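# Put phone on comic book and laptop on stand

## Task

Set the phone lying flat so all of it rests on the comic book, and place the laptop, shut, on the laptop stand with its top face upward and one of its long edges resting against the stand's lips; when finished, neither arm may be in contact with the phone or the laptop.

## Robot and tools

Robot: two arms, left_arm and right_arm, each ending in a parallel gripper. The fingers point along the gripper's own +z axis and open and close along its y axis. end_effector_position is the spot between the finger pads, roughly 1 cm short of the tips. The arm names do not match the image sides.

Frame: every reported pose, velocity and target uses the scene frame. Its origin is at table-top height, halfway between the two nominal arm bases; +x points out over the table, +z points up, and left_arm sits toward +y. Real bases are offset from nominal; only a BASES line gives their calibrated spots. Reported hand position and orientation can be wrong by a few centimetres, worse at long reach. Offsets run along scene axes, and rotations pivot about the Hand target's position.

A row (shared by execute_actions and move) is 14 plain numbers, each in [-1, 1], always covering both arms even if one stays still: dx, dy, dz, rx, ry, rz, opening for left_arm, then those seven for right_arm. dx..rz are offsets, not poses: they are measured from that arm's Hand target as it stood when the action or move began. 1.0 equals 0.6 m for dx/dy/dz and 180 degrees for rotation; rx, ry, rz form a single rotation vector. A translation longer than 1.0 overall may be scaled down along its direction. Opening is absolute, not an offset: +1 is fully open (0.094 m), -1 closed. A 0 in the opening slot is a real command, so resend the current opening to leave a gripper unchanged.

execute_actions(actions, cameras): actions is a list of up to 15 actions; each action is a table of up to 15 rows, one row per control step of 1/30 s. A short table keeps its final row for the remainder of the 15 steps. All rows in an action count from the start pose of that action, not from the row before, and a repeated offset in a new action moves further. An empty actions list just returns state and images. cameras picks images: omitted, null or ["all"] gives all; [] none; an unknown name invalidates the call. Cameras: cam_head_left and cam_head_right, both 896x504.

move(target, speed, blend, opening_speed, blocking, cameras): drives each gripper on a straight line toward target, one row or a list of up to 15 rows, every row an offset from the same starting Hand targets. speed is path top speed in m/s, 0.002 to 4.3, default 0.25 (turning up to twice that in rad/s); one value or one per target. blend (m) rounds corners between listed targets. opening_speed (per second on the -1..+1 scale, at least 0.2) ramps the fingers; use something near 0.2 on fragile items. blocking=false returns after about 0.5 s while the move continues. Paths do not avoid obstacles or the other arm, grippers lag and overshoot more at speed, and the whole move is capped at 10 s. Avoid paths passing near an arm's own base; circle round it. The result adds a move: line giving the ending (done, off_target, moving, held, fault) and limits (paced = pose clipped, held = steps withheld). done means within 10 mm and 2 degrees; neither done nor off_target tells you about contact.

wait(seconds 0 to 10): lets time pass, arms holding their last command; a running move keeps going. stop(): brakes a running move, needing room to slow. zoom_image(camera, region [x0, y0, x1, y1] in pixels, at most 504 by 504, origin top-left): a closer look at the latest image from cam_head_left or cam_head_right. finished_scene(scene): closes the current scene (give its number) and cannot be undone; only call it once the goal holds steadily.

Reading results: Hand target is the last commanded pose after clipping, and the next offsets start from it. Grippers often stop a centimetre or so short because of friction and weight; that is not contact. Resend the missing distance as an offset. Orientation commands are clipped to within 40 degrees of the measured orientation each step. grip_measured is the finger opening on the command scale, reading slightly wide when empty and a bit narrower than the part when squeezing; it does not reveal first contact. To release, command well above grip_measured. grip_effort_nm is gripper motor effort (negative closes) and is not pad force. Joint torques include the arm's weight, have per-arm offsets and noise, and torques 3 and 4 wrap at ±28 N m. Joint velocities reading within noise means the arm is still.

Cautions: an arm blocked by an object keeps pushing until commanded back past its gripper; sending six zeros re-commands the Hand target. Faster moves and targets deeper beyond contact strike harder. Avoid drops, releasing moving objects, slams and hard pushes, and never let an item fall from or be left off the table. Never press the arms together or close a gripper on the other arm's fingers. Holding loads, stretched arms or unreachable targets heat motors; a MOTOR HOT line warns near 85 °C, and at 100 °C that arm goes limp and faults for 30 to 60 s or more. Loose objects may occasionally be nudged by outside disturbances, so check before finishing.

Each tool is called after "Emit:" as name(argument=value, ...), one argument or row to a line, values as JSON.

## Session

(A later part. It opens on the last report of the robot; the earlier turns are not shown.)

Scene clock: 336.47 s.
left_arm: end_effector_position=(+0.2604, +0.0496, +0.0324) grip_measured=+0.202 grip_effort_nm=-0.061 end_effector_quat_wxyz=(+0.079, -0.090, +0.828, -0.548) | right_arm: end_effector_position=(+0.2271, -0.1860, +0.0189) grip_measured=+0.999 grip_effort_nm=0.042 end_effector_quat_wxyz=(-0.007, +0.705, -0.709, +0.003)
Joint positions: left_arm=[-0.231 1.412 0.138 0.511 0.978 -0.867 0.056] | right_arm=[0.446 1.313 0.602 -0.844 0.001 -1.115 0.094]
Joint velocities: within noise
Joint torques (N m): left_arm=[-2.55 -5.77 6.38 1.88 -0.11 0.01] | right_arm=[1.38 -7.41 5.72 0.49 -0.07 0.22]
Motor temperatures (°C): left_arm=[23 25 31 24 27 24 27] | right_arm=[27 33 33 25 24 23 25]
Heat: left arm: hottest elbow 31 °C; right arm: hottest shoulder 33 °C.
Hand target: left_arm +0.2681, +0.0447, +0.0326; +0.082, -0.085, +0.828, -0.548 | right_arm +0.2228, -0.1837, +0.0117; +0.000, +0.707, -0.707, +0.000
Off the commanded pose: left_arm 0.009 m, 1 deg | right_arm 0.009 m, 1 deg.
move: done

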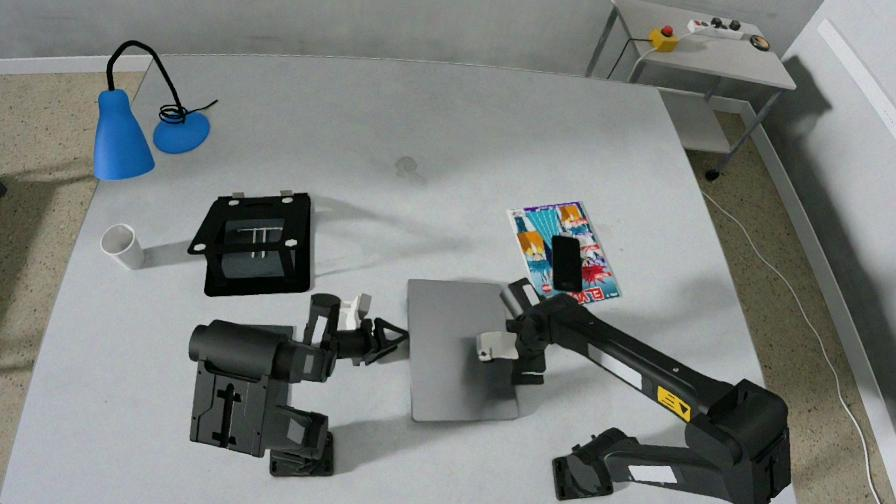

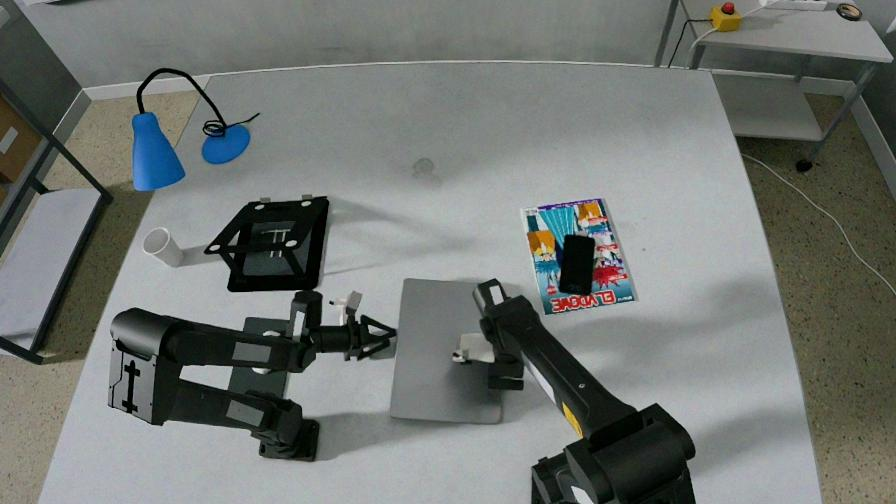

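Emit:
move(
  target=[0,-0.06,0,0,0,0,0.2,0,0.0,0,0,0,0,1],
  speed=0.08,
)

Emit:
zoom_image(
  camera="cam_head_left",
  region=[330, 290, 480, 390],
)

Emit:
zoom_image(
  camera="cam_head_right",
  region=[310, 290, 460, 390],
)

Scene clock: 342.03 s.
left_arm: end_effector_position=(+0.2626, +0.0156, +0.0332) grip_measured=+0.202 grip_effort_nm=-0.056 end_effector_quat_wxyz=(+0.083, -0.089, +0.828, -0.547) | right_arm: end_effector_position=(+0.2271, -0.1860, +0.0189) grip_measured=+0.999 grip_effort_nm=0.042 end_effector_quat_wxyz=(-0.007, +0.705, -0.709, +0.003)
Joint positions: left_arm=[-0.394 1.476 0.147 0.705 0.846 -1.033 0.056] | right_arm=[0.446 1.313 0.602 -0.844 0.001 -1.114 0.094]
Joint velocities: within noise
Joint torques (N m): left_arm=[-2.61 -5.95 6.01 1.68 -0.1 -0.01] | right_arm=[1.49 -7.36 5.78 0.5 -0.08 0.22]
Motor temperatures (°C): left_arm=[23 25 31 24 27 24 27] | right_arm=[27 33 33 25 24 23 25]
Heat: left arm: hottest elbow 31 °C; right arm: hottest shoulder 33 °C.
Hand target: left_arm +0.2680, +0.0087, +0.0326; +0.082, -0.085, +0.828, -0.548 | right_arm +0.2228, -0.1837, +0.0117; +0.000, +0.707, -0.707, +0.000
Off the commanded pose: left_arm 0.009 m, 0 deg | right_arm 0.009 m, 1 deg.
move: done

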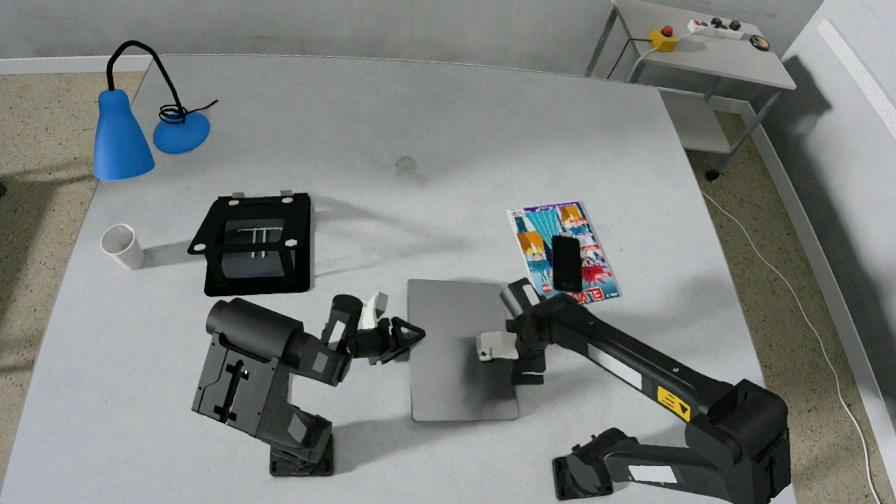

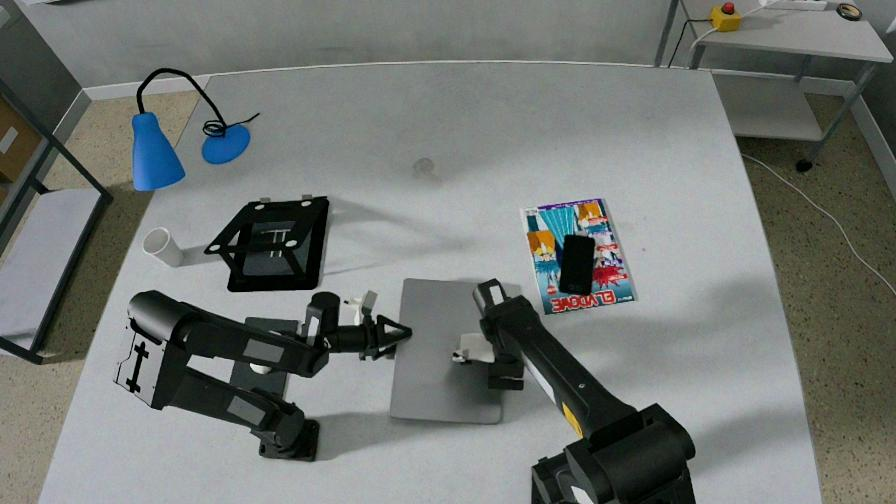

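Scaled by 3.360.

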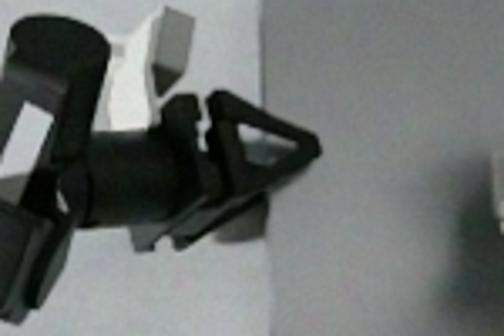

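Scaled by 3.360.

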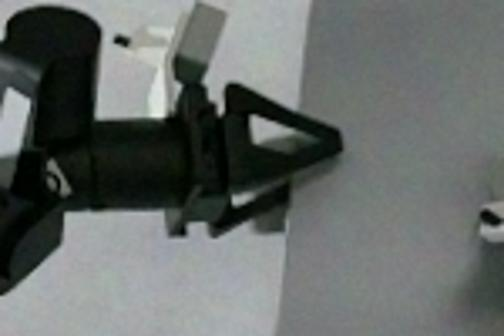

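Emit:
move(
  target=[0,-0.06,0,0,0,0,0.2,0,0.0,0,0,0,0,1],
  speed=0.08,
)

Emit:
zoom_image(
  camera="cam_head_left",
  region=[350, 290, 500, 390],
)

Emit:
zoom_image(
  camera="cam_head_right",
  region=[330, 290, 480, 390],
)

Scene clock: 347.27 s.
left_arm: end_effector_position=(+0.2662, -0.0071, +0.0338) grip_measured=+0.201 grip_effort_nm=-0.046 end_effector_quat_wxyz=(+0.099, -0.100, +0.828, -0.543) | right_arm: end_effector_position=(+0.2277, -0.1872, +0.0189) grip_measured=+0.999 grip_effort_nm=0.046 end_effector_quat_wxyz=(-0.006, +0.707, -0.707, +0.007)
Joint positions: left_arm=[-0.509 1.512 0.158 0.811 0.713 -1.136 0.056] | right_arm=[0.446 1.313 0.602 -0.844 0.009 -1.119 0.094]
Joint velocities: within noise
Joint torques (N m): left_arm=[-5.48 -5.13 7.79 1.72 0.35 -0.05] | right_arm=[1.44 -7.41 5.75 0.53 -0.33 0.26]
Motor temperatures (°C): left_arm=[23 25 31 24 27 24 27] | right_arm=[27 33 33 25 24 23 25]
Heat: left arm: hottest elbow 31 °C; right arm: hottest shoulder 33 °C.
Hand target: left_arm +0.2681, -0.0273, +0.0325; +0.082, -0.085, +0.828, -0.548 | right_arm +0.2228, -0.1837, +0.0117; +0.000, +0.707, -0.707, +0.000
Off the commanded pose: left_arm 0.020 m, 3 deg | right_arm 0.009 m, 1 deg.
move: off_target (left_arm)

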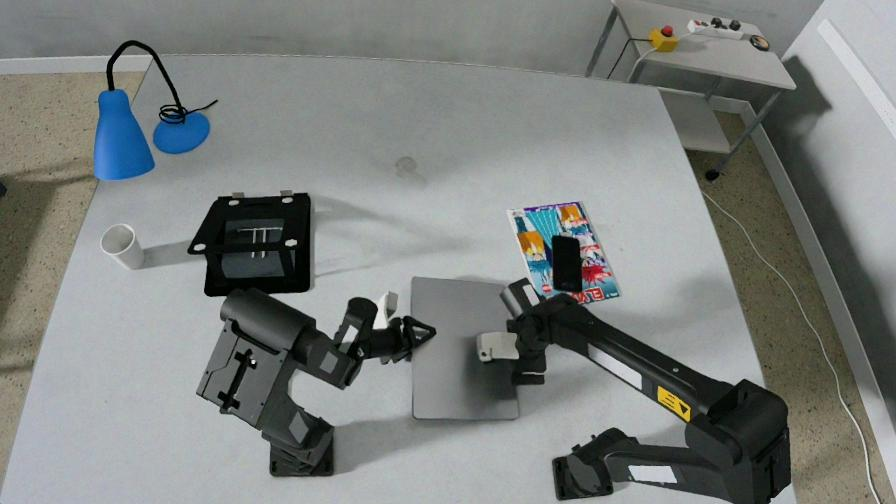

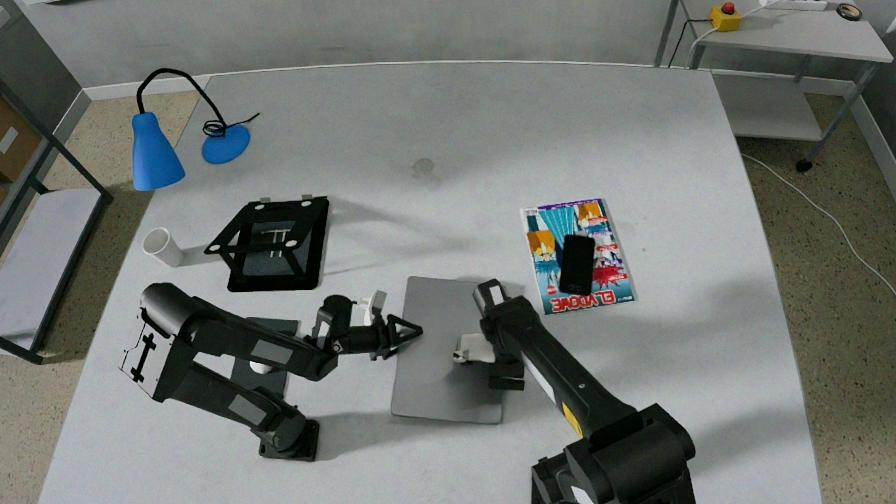

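Scaled by 3.360.

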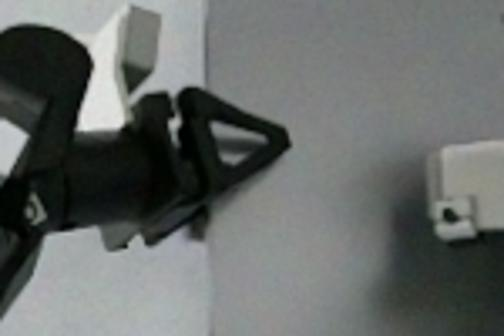

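Scaled by 3.360.

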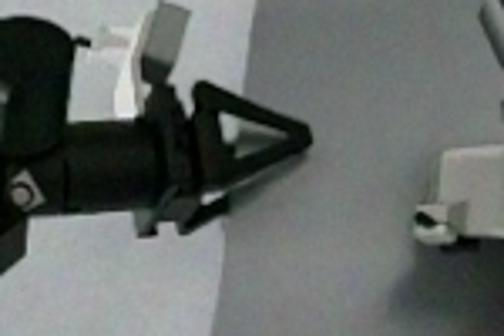

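Emit:
move(
  target=[0,0.01,0.085,0,0,0,0.2,0,0.0,0,0,0,0,1],
  speed=0.08,
)

Emit:
zoom_image(
  camera="cam_head_left",
  region=[350, 250, 550, 430],
)

Emit:
zoom_image(
  camera="cam_head_right",
  region=[330, 250, 530, 430],
)

Scene clock: 353.00 s.
left_arm: end_effector_position=(+0.2480, -0.0031, +0.0511) grip_measured=+0.201 grip_effort_nm=-0.051 end_effector_quat_wxyz=(+0.058, -0.114, +0.845, -0.520) | right_arm: end_effector_position=(+0.2271, -0.1861, +0.0189) grip_measured=+0.999 grip_effort_nm=0.046 end_effector_quat_wxyz=(-0.007, +0.706, -0.709, +0.003)
Joint positions: left_arm=[-0.521 1.251 0.166 0.439 0.721 -1.132 0.056] | right_arm=[0.446 1.313 0.602 -0.844 0.002 -1.115 0.094]
Joint velocities: within noise
Joint torques (N m): left_arm=[-2.78 -8.7 11.48 1.87 0.77 0.03] | right_arm=[1.38 -7.36 5.75 0.5 -0.1 0.23]
Motor temperatures (°C): left_arm=[23 25 31 24 27 24 27] | right_arm=[27 33 33 25 24 23 25]
Heat: left arm: hottest elbow 31 °C; right arm: hottest shoulder 33 °C.
Hand target: left_arm +0.2682, -0.0214, +0.0837; +0.082, -0.085, +0.828, -0.548 | right_arm +0.2229, -0.1837, +0.0117; +0.000, +0.707, -0.707, +0.000
Off the commanded pose: left_arm 0.042 m, 6 deg | right_arm 0.009 m, 1 deg.
move: off_target (left_arm)

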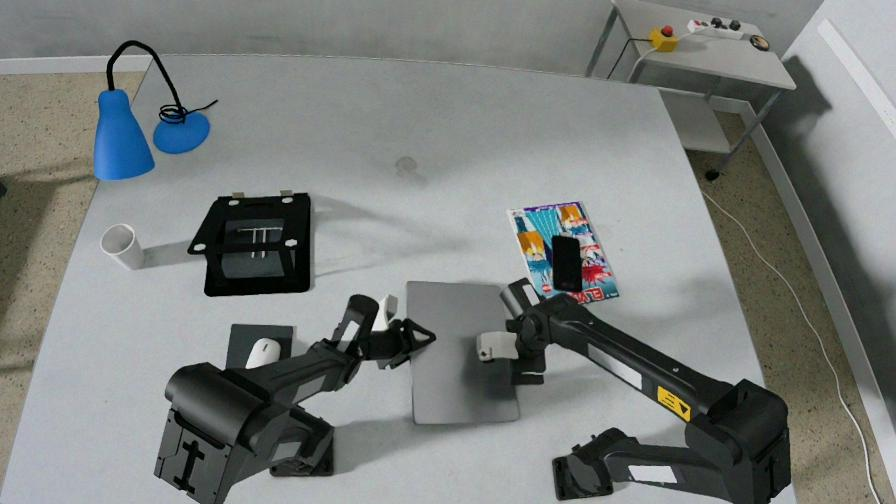

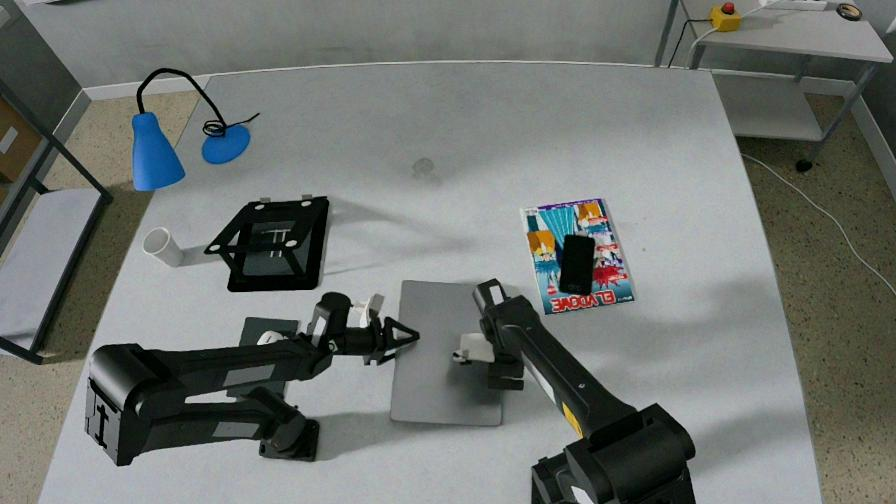

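Scaled by 2.520.

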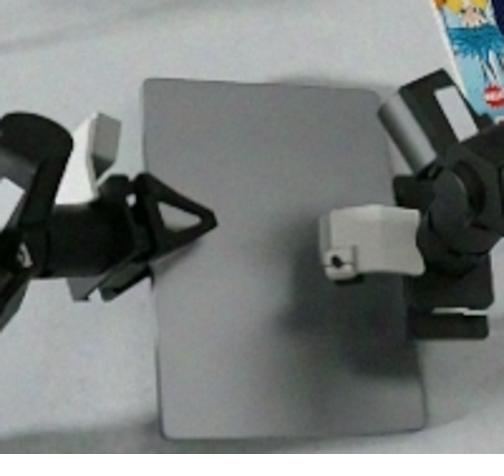

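Scaled by 2.520.

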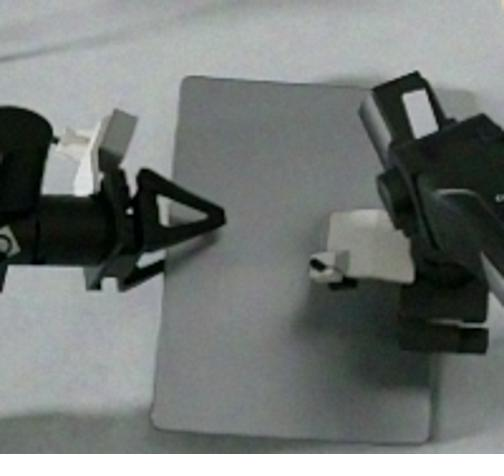

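Emit:
move(
  target=[0.0,0.0,0.0,0,0,0,-0.9,0,0.0,0,0,0,0,1],
  opening_speed=0.4,
)

Emit:
zoom_image(
  camera="cam_head_left",
  region=[350, 250, 550, 430],
)

Emit:
zoom_image(
  camera="cam_head_right",
  region=[330, 250, 530, 430],
)

Scene clock: 364.97 s.
left_arm: end_effector_position=(+0.2465, -0.0044, +0.0579) grip_measured=-0.545 grip_effort_nm=-0.999 end_effector_quat_wxyz=(+0.069, -0.090, +0.843, -0.526) | right_arm: end_effector_position=(+0.2280, -0.1882, +0.0186) grip_measured=+0.999 grip_effort_nm=0.042 end_effector_quat_wxyz=(-0.004, +0.708, -0.706, +0.009)
Joint positions: left_arm=[-0.521 1.224 0.166 0.427 0.735 -1.092 0.021] | right_arm=[0.446 1.314 0.602 -0.844 0.015 -1.123 0.094]
Joint velocities: within noise
Joint torques (N m): left_arm=[-2.37 -6.89 11.9 1.85 0.36 -0.33] | right_arm=[1.32 -7.53 5.74 0.49 -0.53 0.29]
Motor temperatures (°C): left_arm=[23 25 31 24 27 24 27] | right_arm=[27 32 33 25 24 23 25]
Heat: left arm: hottest elbow 31 °C; right arm: hottest elbow 33 °C.
Hand target: left_arm +0.2682, -0.0214, +0.0837; +0.082, -0.085, +0.828, -0.548 | right_arm +0.2229, -0.1838, +0.0118; +0.000, +0.707, -0.707, +0.000
Off the commanded pose: left_arm 0.038 m, 3 deg | right_arm 0.010 m, 1 deg.
move: off_target (left_arm)

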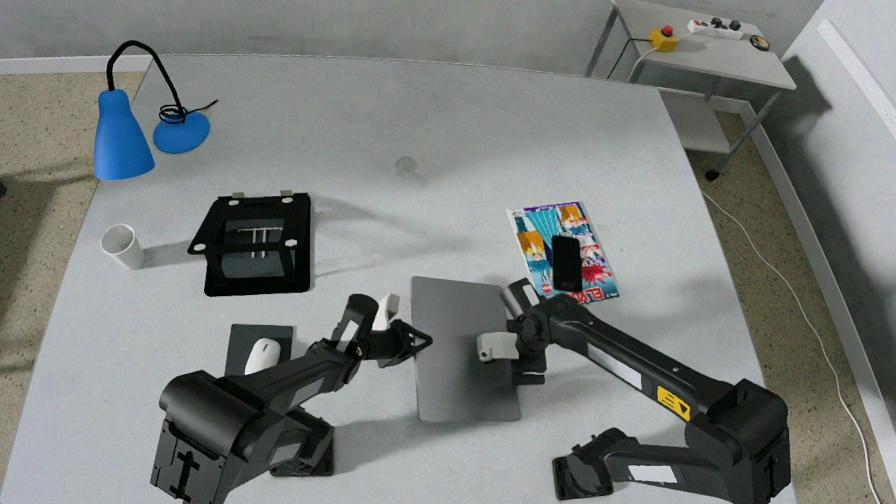

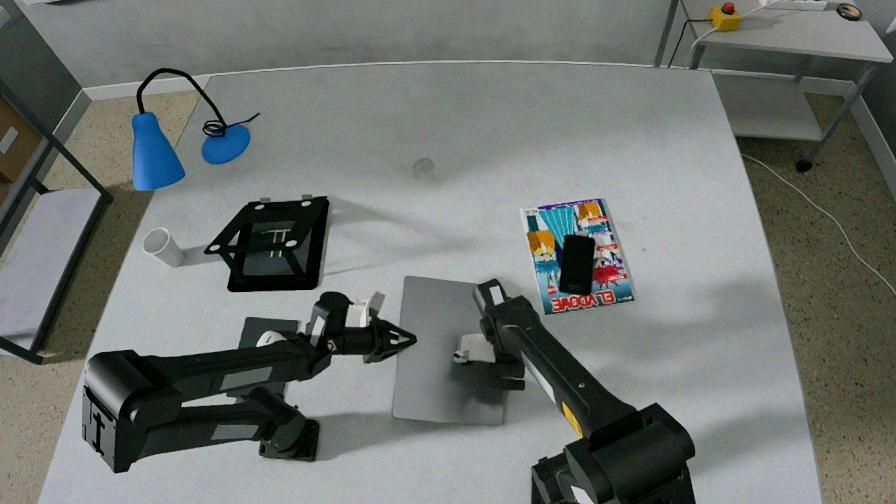

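Scaled by 2.520.

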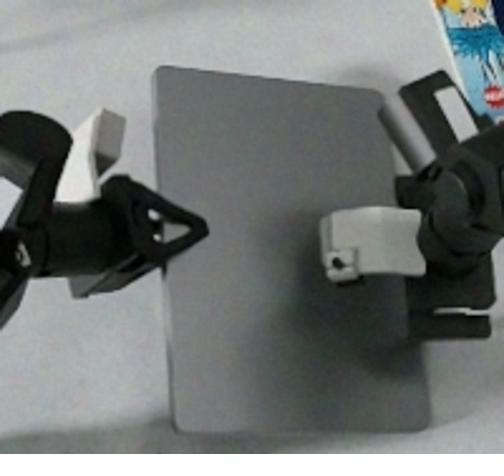

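Scaled by 2.520.

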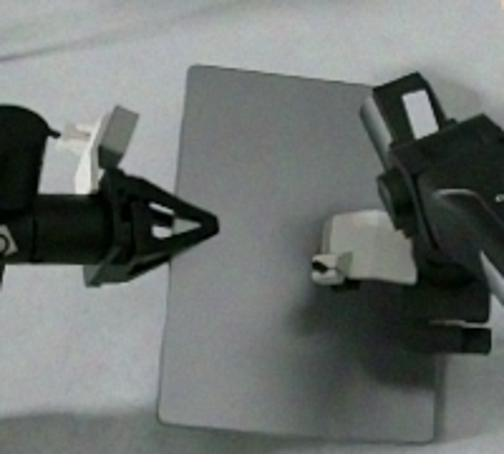

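Emit:
move(
  target=[
    [0.0,0.0,0.0,0,0,0,-0.9,0,-0.12,0.0,0,0,0,1],
    [0.03,-0.02,0.15,0.107,0.029,0,-0.9,0.05,-0.3,0.3,0,0,0,1],
  ],
  speed=0.15,
)

Emit:
zoom_image(
  camera="cam_head_left",
  region=[350, 250, 550, 430],
)

Emit:
zoom_image(
  camera="cam_head_right",
  region=[330, 250, 530, 430],
)

Scene clock: 378.00 s.
left_arm: end_effector_position=(+0.2625, -0.0179, +0.1334) grip_measured=-0.593 grip_effort_nm=-1.004 end_effector_quat_wxyz=(+0.041, -0.078, +0.921, -0.380) | right_arm: end_effector_position=(+0.2366, -0.3574, +0.1686) grip_measured=+0.999 grip_effort_nm=0.037 end_effector_quat_wxyz=(+0.016, +0.709, -0.705, -0.021)
Joint positions: left_arm=[-0.623 0.975 0.524 -0.505 0.521 -0.933 0.019] | right_arm=[-0.181 1.1 0.876 -1.401 0.002 -1.752 0.094]
Joint velocities: within noise
Joint torques (N m): left_arm=[-1.26 -6.12 18.74 0.54 -0.11 -0.52] | right_arm=[-0.38 -7.41 12.3 -0.36 -0.1 0.11]
Motor temperatures (°C): left_arm=[23 25 32 24 27 24 27] | right_arm=[27 32 33 25 24 23 25]
Heat: left arm: hottest elbow 32 °C; right arm: hottest elbow 33 °C.
Hand target: left_arm +0.2862, -0.0333, +0.1737; +0.057, -0.095, +0.911, -0.397 | right_arm +0.2529, -0.3637, +0.1918; +0.000, +0.707, -0.707, +0.000
Off the commanded pose: left_arm 0.049 m, 4 deg | right_arm 0.029 m, 3 deg.
move: off_target (left_arm, right_arm)

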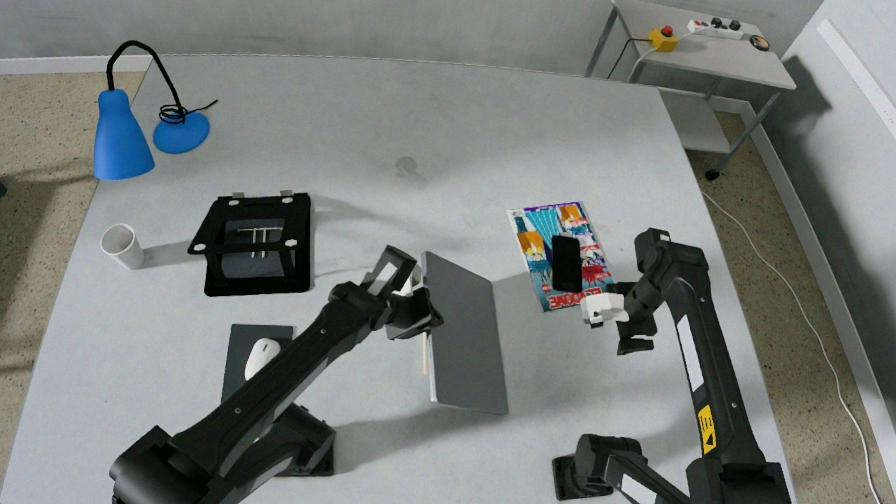

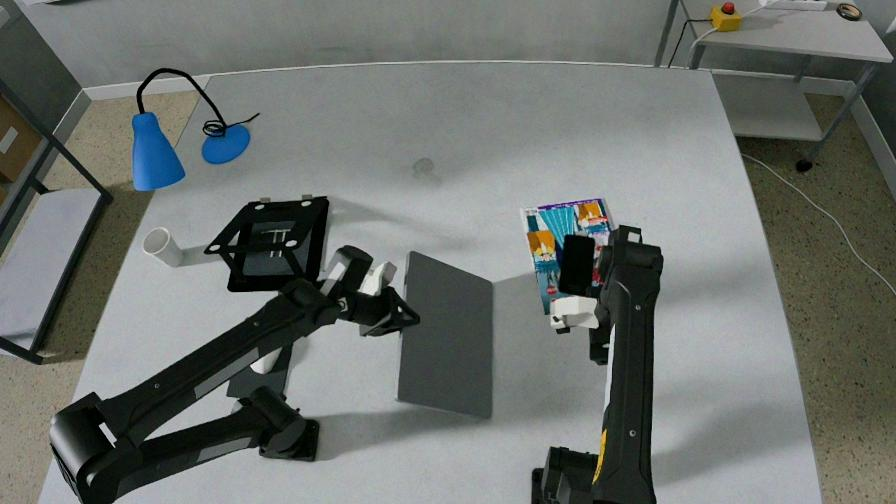

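Scaled by 2.520.

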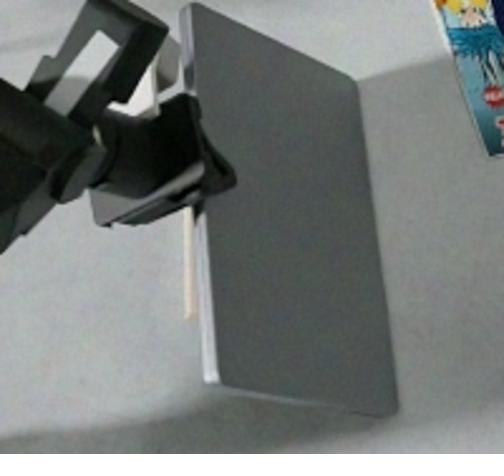

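Scaled by 2.520.

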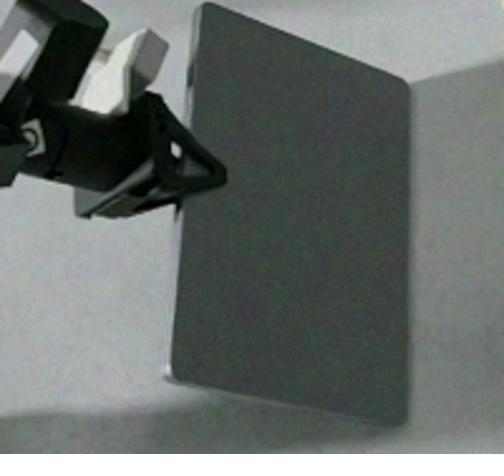

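Emit:
move(
  target=[0.05,-0.02,0.27,0.12,0.032,0,-0.9,0.0,0.0,0.0,0,0,0,1],
  speed=0.15,
)

Emit:
zoom_image(
  camera="cam_head_left",
  region=[350, 220, 550, 430],
)

Emit:
zoom_image(
  camera="cam_head_right",
  region=[330, 220, 530, 430],
)

Scene clock: 383.23 s.
left_arm: end_effector_position=(+0.2911, -0.0127, +0.2418) grip_measured=-0.635 grip_effort_nm=-1.009 end_effector_quat_wxyz=(-0.038, -0.123, +0.983, -0.133) | right_arm: end_effector_position=(+0.2366, -0.3573, +0.1686) grip_measured=+0.999 grip_effort_nm=0.042 end_effector_quat_wxyz=(+0.016, +0.709, -0.705, -0.021)
Joint positions: left_arm=[-0.69 1.202 1.129 -1.361 0.242 -0.926 0.017] | right_arm=[-0.181 1.1 0.876 -1.401 0.002 -1.753 0.094]
Joint velocities: within noise
Joint torques (N m): left_arm=[-2.49 -13.68 25.76 0.36 0.88 0] | right_arm=[-0.5 -7.94 12.26 -0.34 -0.1 0.08]
Motor temperatures (°C): left_arm=[23 25 34 24 27 24 27] | right_arm=[27 32 33 25 24 23 25]
Heat: left arm: hottest elbow 34 °C; right arm: hottest elbow 33 °C.
Hand target: left_arm +0.3161, -0.0455, +0.3356; +0.029, -0.102, +0.971, -0.214 | right_arm +0.2530, -0.3637, +0.1918; +0.000, +0.707, -0.707, +0.000
Off the commanded pose: left_arm 0.103 m, 12 deg | right_arm 0.029 m, 3 deg.
move: off_target (left_arm, right_arm)

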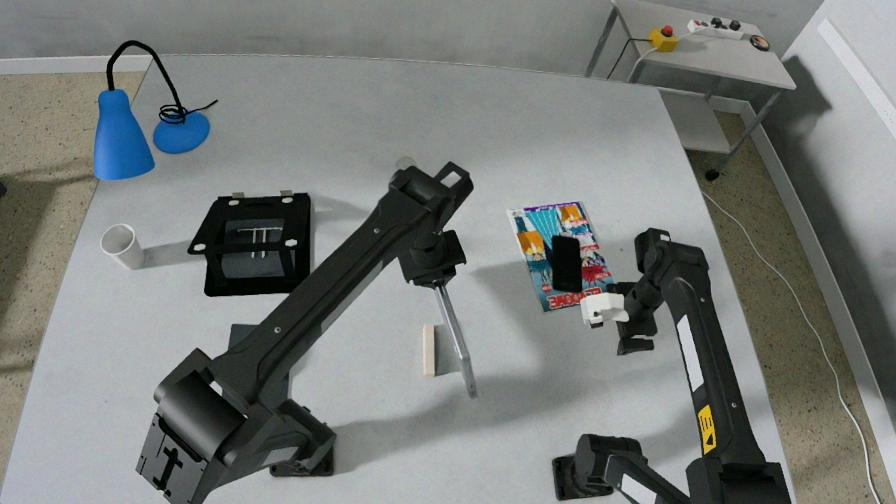

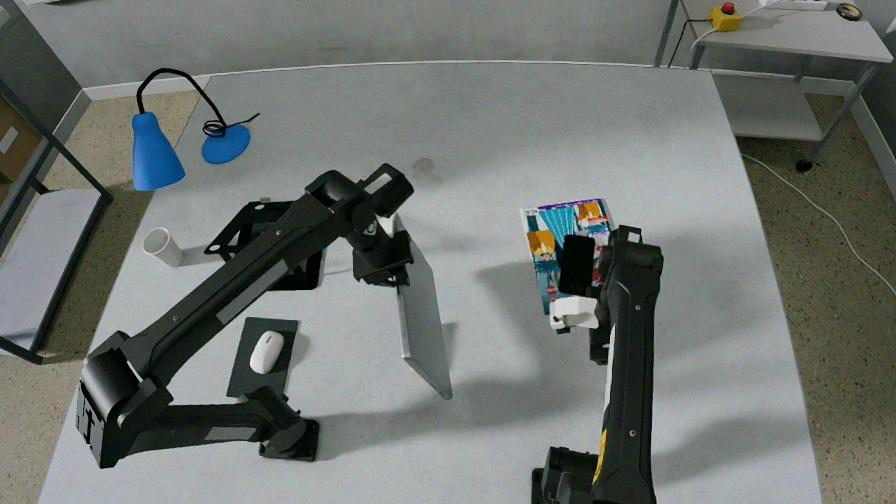

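Scaled by 2.400.

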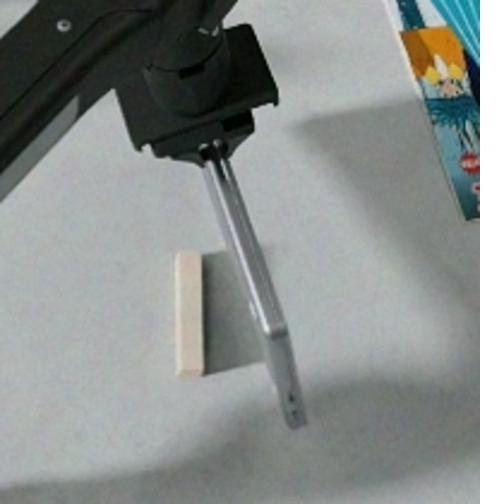

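Scaled by 2.400.

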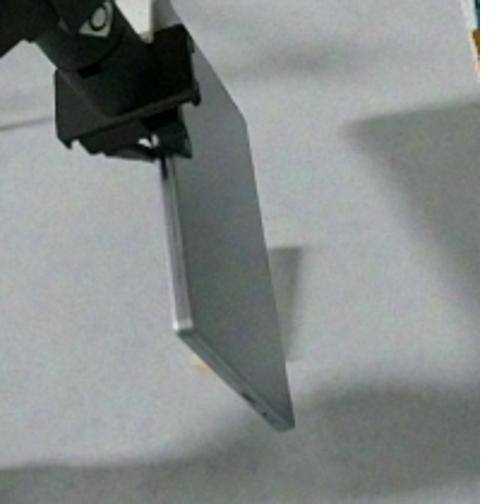

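Emit:
move(
  target=[
    [0.08,0.0,0.12,0.0,0.0,0.05,-0.9,0.0,0.0,0.0,0,0,0,1],
    [0.348,0.04,0.12,0.0,0.0,0.444,-0.9,0.0,0.0,0.0,0,0,0,1],
  ],
  speed=0.2,
  blend=[0.03,0],
)

Emit:
zoom_image(
  camera="cam_head_left",
  region=[300, 100, 550, 350],
)

Emit:
zoom_image(
  camera="cam_head_right",
  region=[300, 100, 550, 350],
)

Scene clock: 408.43 s.
left_arm: end_effector_position=(+0.4956, -0.0138, +0.2889) grip_measured=-0.635 grip_effort_nm=-1.013 end_effector_quat_wxyz=(-0.122, +0.689, -0.714, +0.031) | right_arm: end_effector_position=(+0.2366, -0.3573, +0.1686) grip_measured=+0.999 grip_effort_nm=0.046 end_effector_quat_wxyz=(+0.016, +0.709, -0.705, -0.021)
Joint positions: left_arm=[-0.604 1.652 1.721 -1.522 -0.225 -2.097 0.017] | right_arm=[-0.181 1.1 0.876 -1.401 0.002 -1.753 0.094]
Joint velocities: within noise
Joint torques (N m): left_arm=[-0.91 -23.59 26.41 0.55 -0.92 -0.11] | right_arm=[-0.44 -7.88 12.26 -0.34 -0.1 0.09]
Motor temperatures (°C): left_arm=[23 26 47 24 28 24 28] | right_arm=[27 32 36 25 24 23 25]
Heat: left arm: hottest elbow 47 °C; right arm: hottest elbow 36 °C.
Hand target: left_arm +0.5250, -0.0213, +0.4076; -0.160, +0.702, -0.679, +0.146 | right_arm +0.2530, -0.3637, +0.1918; +0.000, +0.707, -0.707, +0.000
Off the commanded pose: left_arm 0.123 m, 15 deg | right_arm 0.029 m, 3 deg.
joint sent to its limit (left arm) — joint 6 (wrist roll), lower limit. The joint targets are off in position, not in orientation.
move: off_target (left_arm, right_arm)

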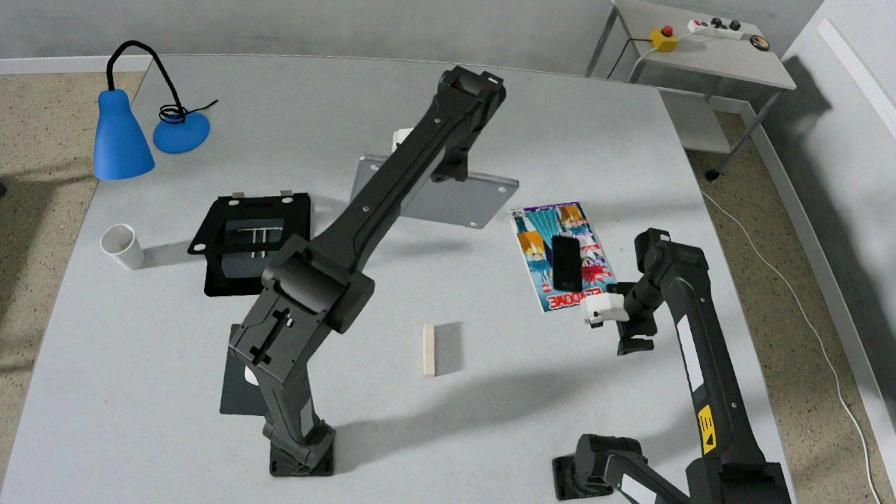

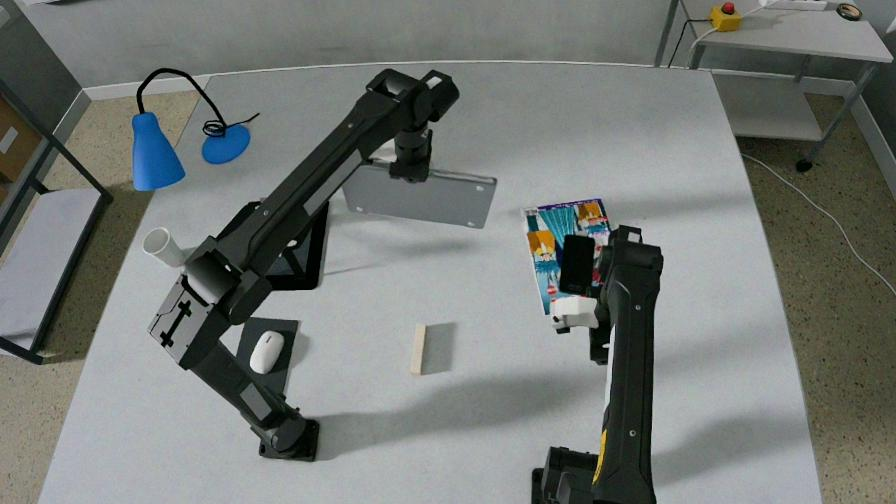

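Scaled by 2.016.

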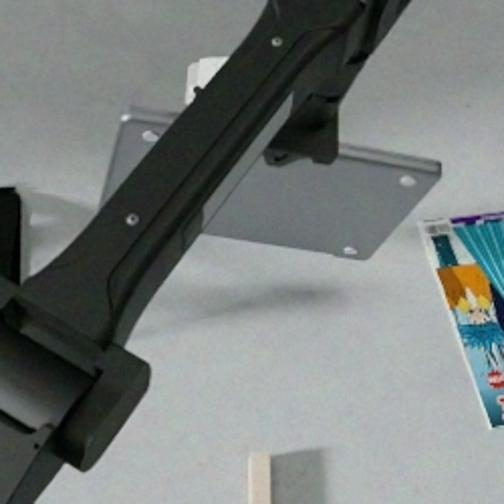

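Scaled by 2.016.

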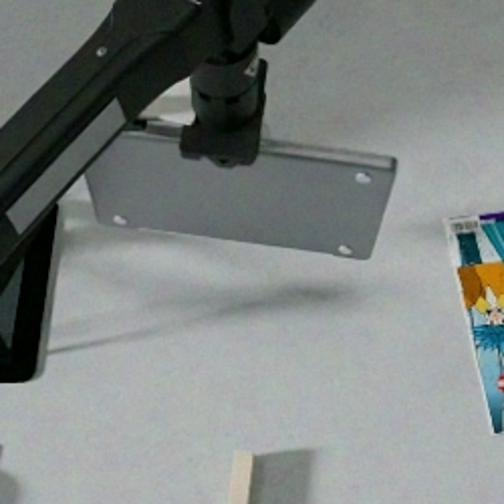

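Emit:
move(
  target=[
    [0.19,0.118,0.04,0.0,0.0,0.0,-0.9,0.0,0.0,0.0,0,0,0,1],
    [0.19,0.68,0.05,0.0,0.0,0.0,-0.9,0.0,0.0,0.0,0,0,0,1],
  ],
  speed=0.22,
  blend=[0.05,0],
)

Emit:
zoom_image(
  camera="cam_head_left",
  region=[150, 80, 400, 330],
)

Emit:
zoom_image(
  camera="cam_head_right",
  region=[150, 80, 400, 330],
)

Scene clock: 417.33 s.
left_arm: end_effector_position=(+0.6187, +0.3875, +0.3044) grip_measured=-0.635 grip_effort_nm=-1.009 end_effector_quat_wxyz=(-0.052, +0.724, -0.683, +0.074) | right_arm: end_effector_position=(+0.2366, -0.3573, +0.1686) grip_measured=+0.999 grip_effort_nm=0.042 end_effector_quat_wxyz=(+0.016, +0.709, -0.705, -0.021)
Joint positions: left_arm=[0.234 1.844 2.027 -1.588 0.071 -1.373 0.017] | right_arm=[-0.181 1.1 0.876 -1.401 0.002 -1.753 0.094]
Joint velocities: within noise
Joint torques (N m): left_arm=[-2.49 -28.04 26.5 0.66 0.33 0.11] | right_arm=[-0.38 -7.88 12.25 -0.34 -0.1 0.09]
Motor temperatures (°C): left_arm=[23 27 50 24 28 24 28] | right_arm=[27 32 37 25 24 23 25]
Heat: left arm: hottest elbow 50 °C; right arm: hottest elbow 37 °C.
Hand target: left_arm +0.6391, +0.3866, +0.4375; -0.159, +0.702, -0.679, +0.146 | right_arm +0.2530, -0.3637, +0.1918; +0.000, +0.707, -0.707, +0.000
Off the commanded pose: left_arm 0.135 m, 15 deg | right_arm 0.029 m, 3 deg.
move: off_target (left_arm, right_arm)

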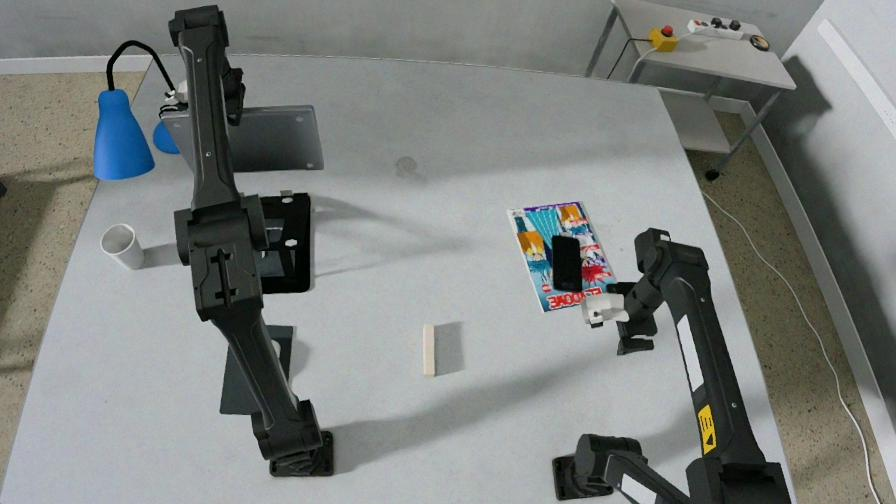

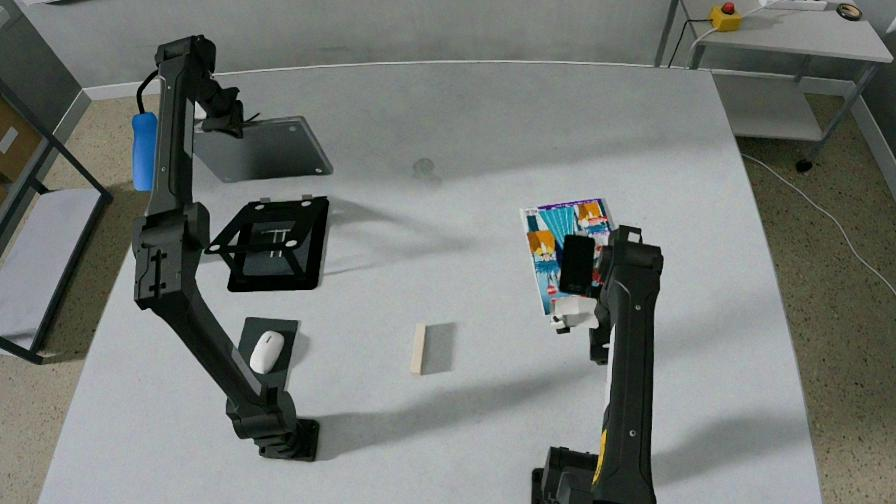

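Scaled by 2.016.

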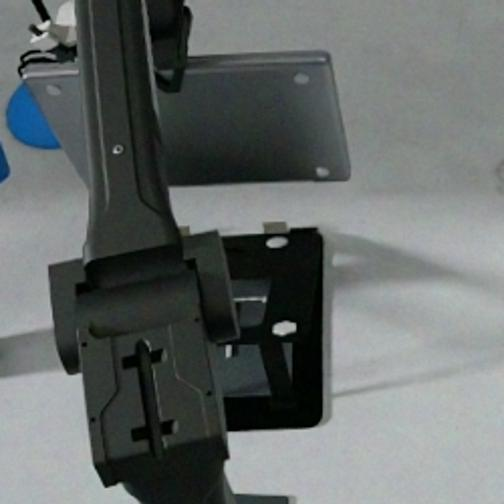

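Scaled by 2.016.

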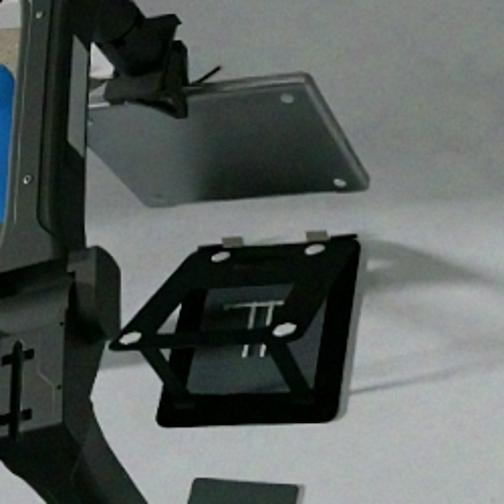

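Emit:
move(
  target=[-0.075,0.0,-0.07,0.0,0.0,0.0,-0.9,0.0,0.0,0.0,0,0,0,1],
  speed=0.12,
)

Emit:
zoom_image(
  camera="cam_head_left",
  region=[150, 100, 350, 300],
)

Emit:
zoom_image(
  camera="cam_head_right",
  region=[170, 100, 370, 300],
)

Scene clock: 428.90 s.
left_arm: end_effector_position=(+0.5999, +0.3824, +0.2878) grip_measured=-0.635 grip_effort_nm=-1.009 end_effector_quat_wxyz=(-0.067, +0.716, -0.690, +0.084) | right_arm: end_effector_position=(+0.2366, -0.3573, +0.1686) grip_measured=+0.999 grip_effort_nm=0.046 end_effector_quat_wxyz=(+0.016, +0.709, -0.705, -0.021)
Joint positions: left_arm=[0.235 1.751 1.849 -1.466 0.075 -1.353 0.017] | right_arm=[-0.181 1.1 0.876 -1.401 0.002 -1.753 0.094]
Joint velocities: within noise
Joint torques (N m): left_arm=[-0.62 -30.56 15.34 1.77 0.45 0.1] | right_arm=[-0.5 -7.88 12.27 -0.35 -0.1 0.08]
Motor temperatures (°C): left_arm=[23 27 53 24 28 24 28] | right_arm=[27 32 38 25 24 23 25]
Heat: left arm: hottest elbow 53 °C; right arm: hottest elbow 38 °C.
Hand target: left_arm +0.5939, +0.3867, +0.3957; -0.160, +0.702, -0.679, +0.146 | right_arm +0.2530, -0.3637, +0.1918; +0.000, +0.707, -0.707, +0.000
Off the commanded pose: left_arm 0.108 m, 13 deg | right_arm 0.029 m, 3 deg.
move: off_target (left_arm, right_arm)

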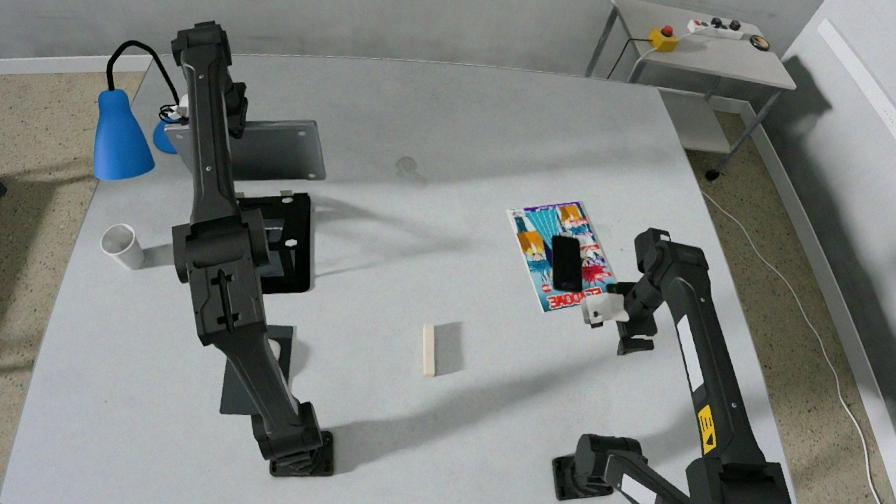

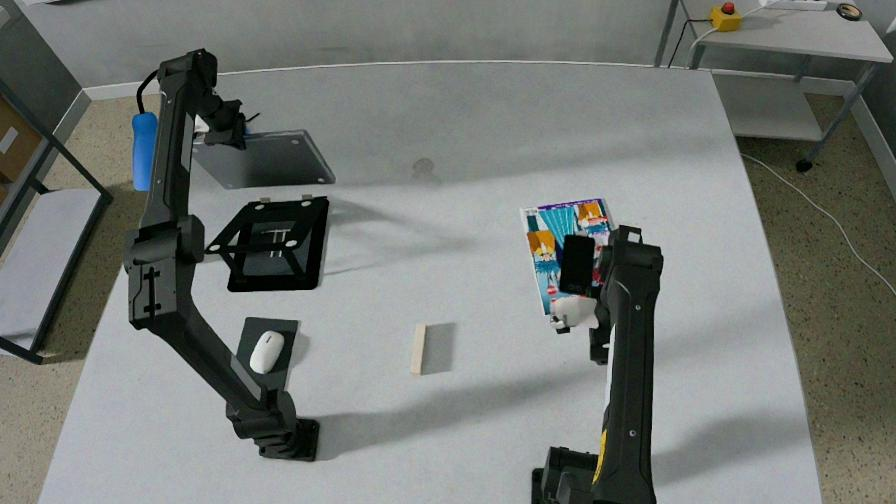

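Scaled by 2.520.

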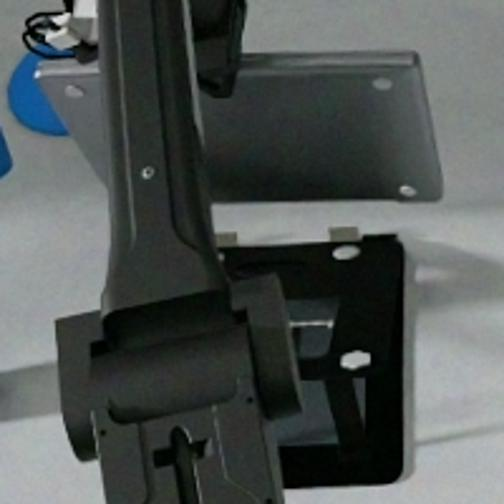

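Scaled by 2.520.

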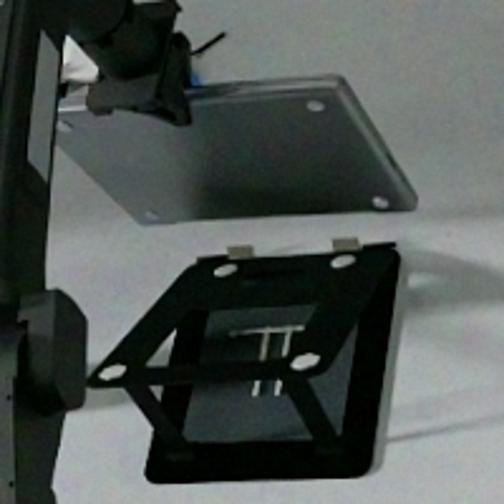

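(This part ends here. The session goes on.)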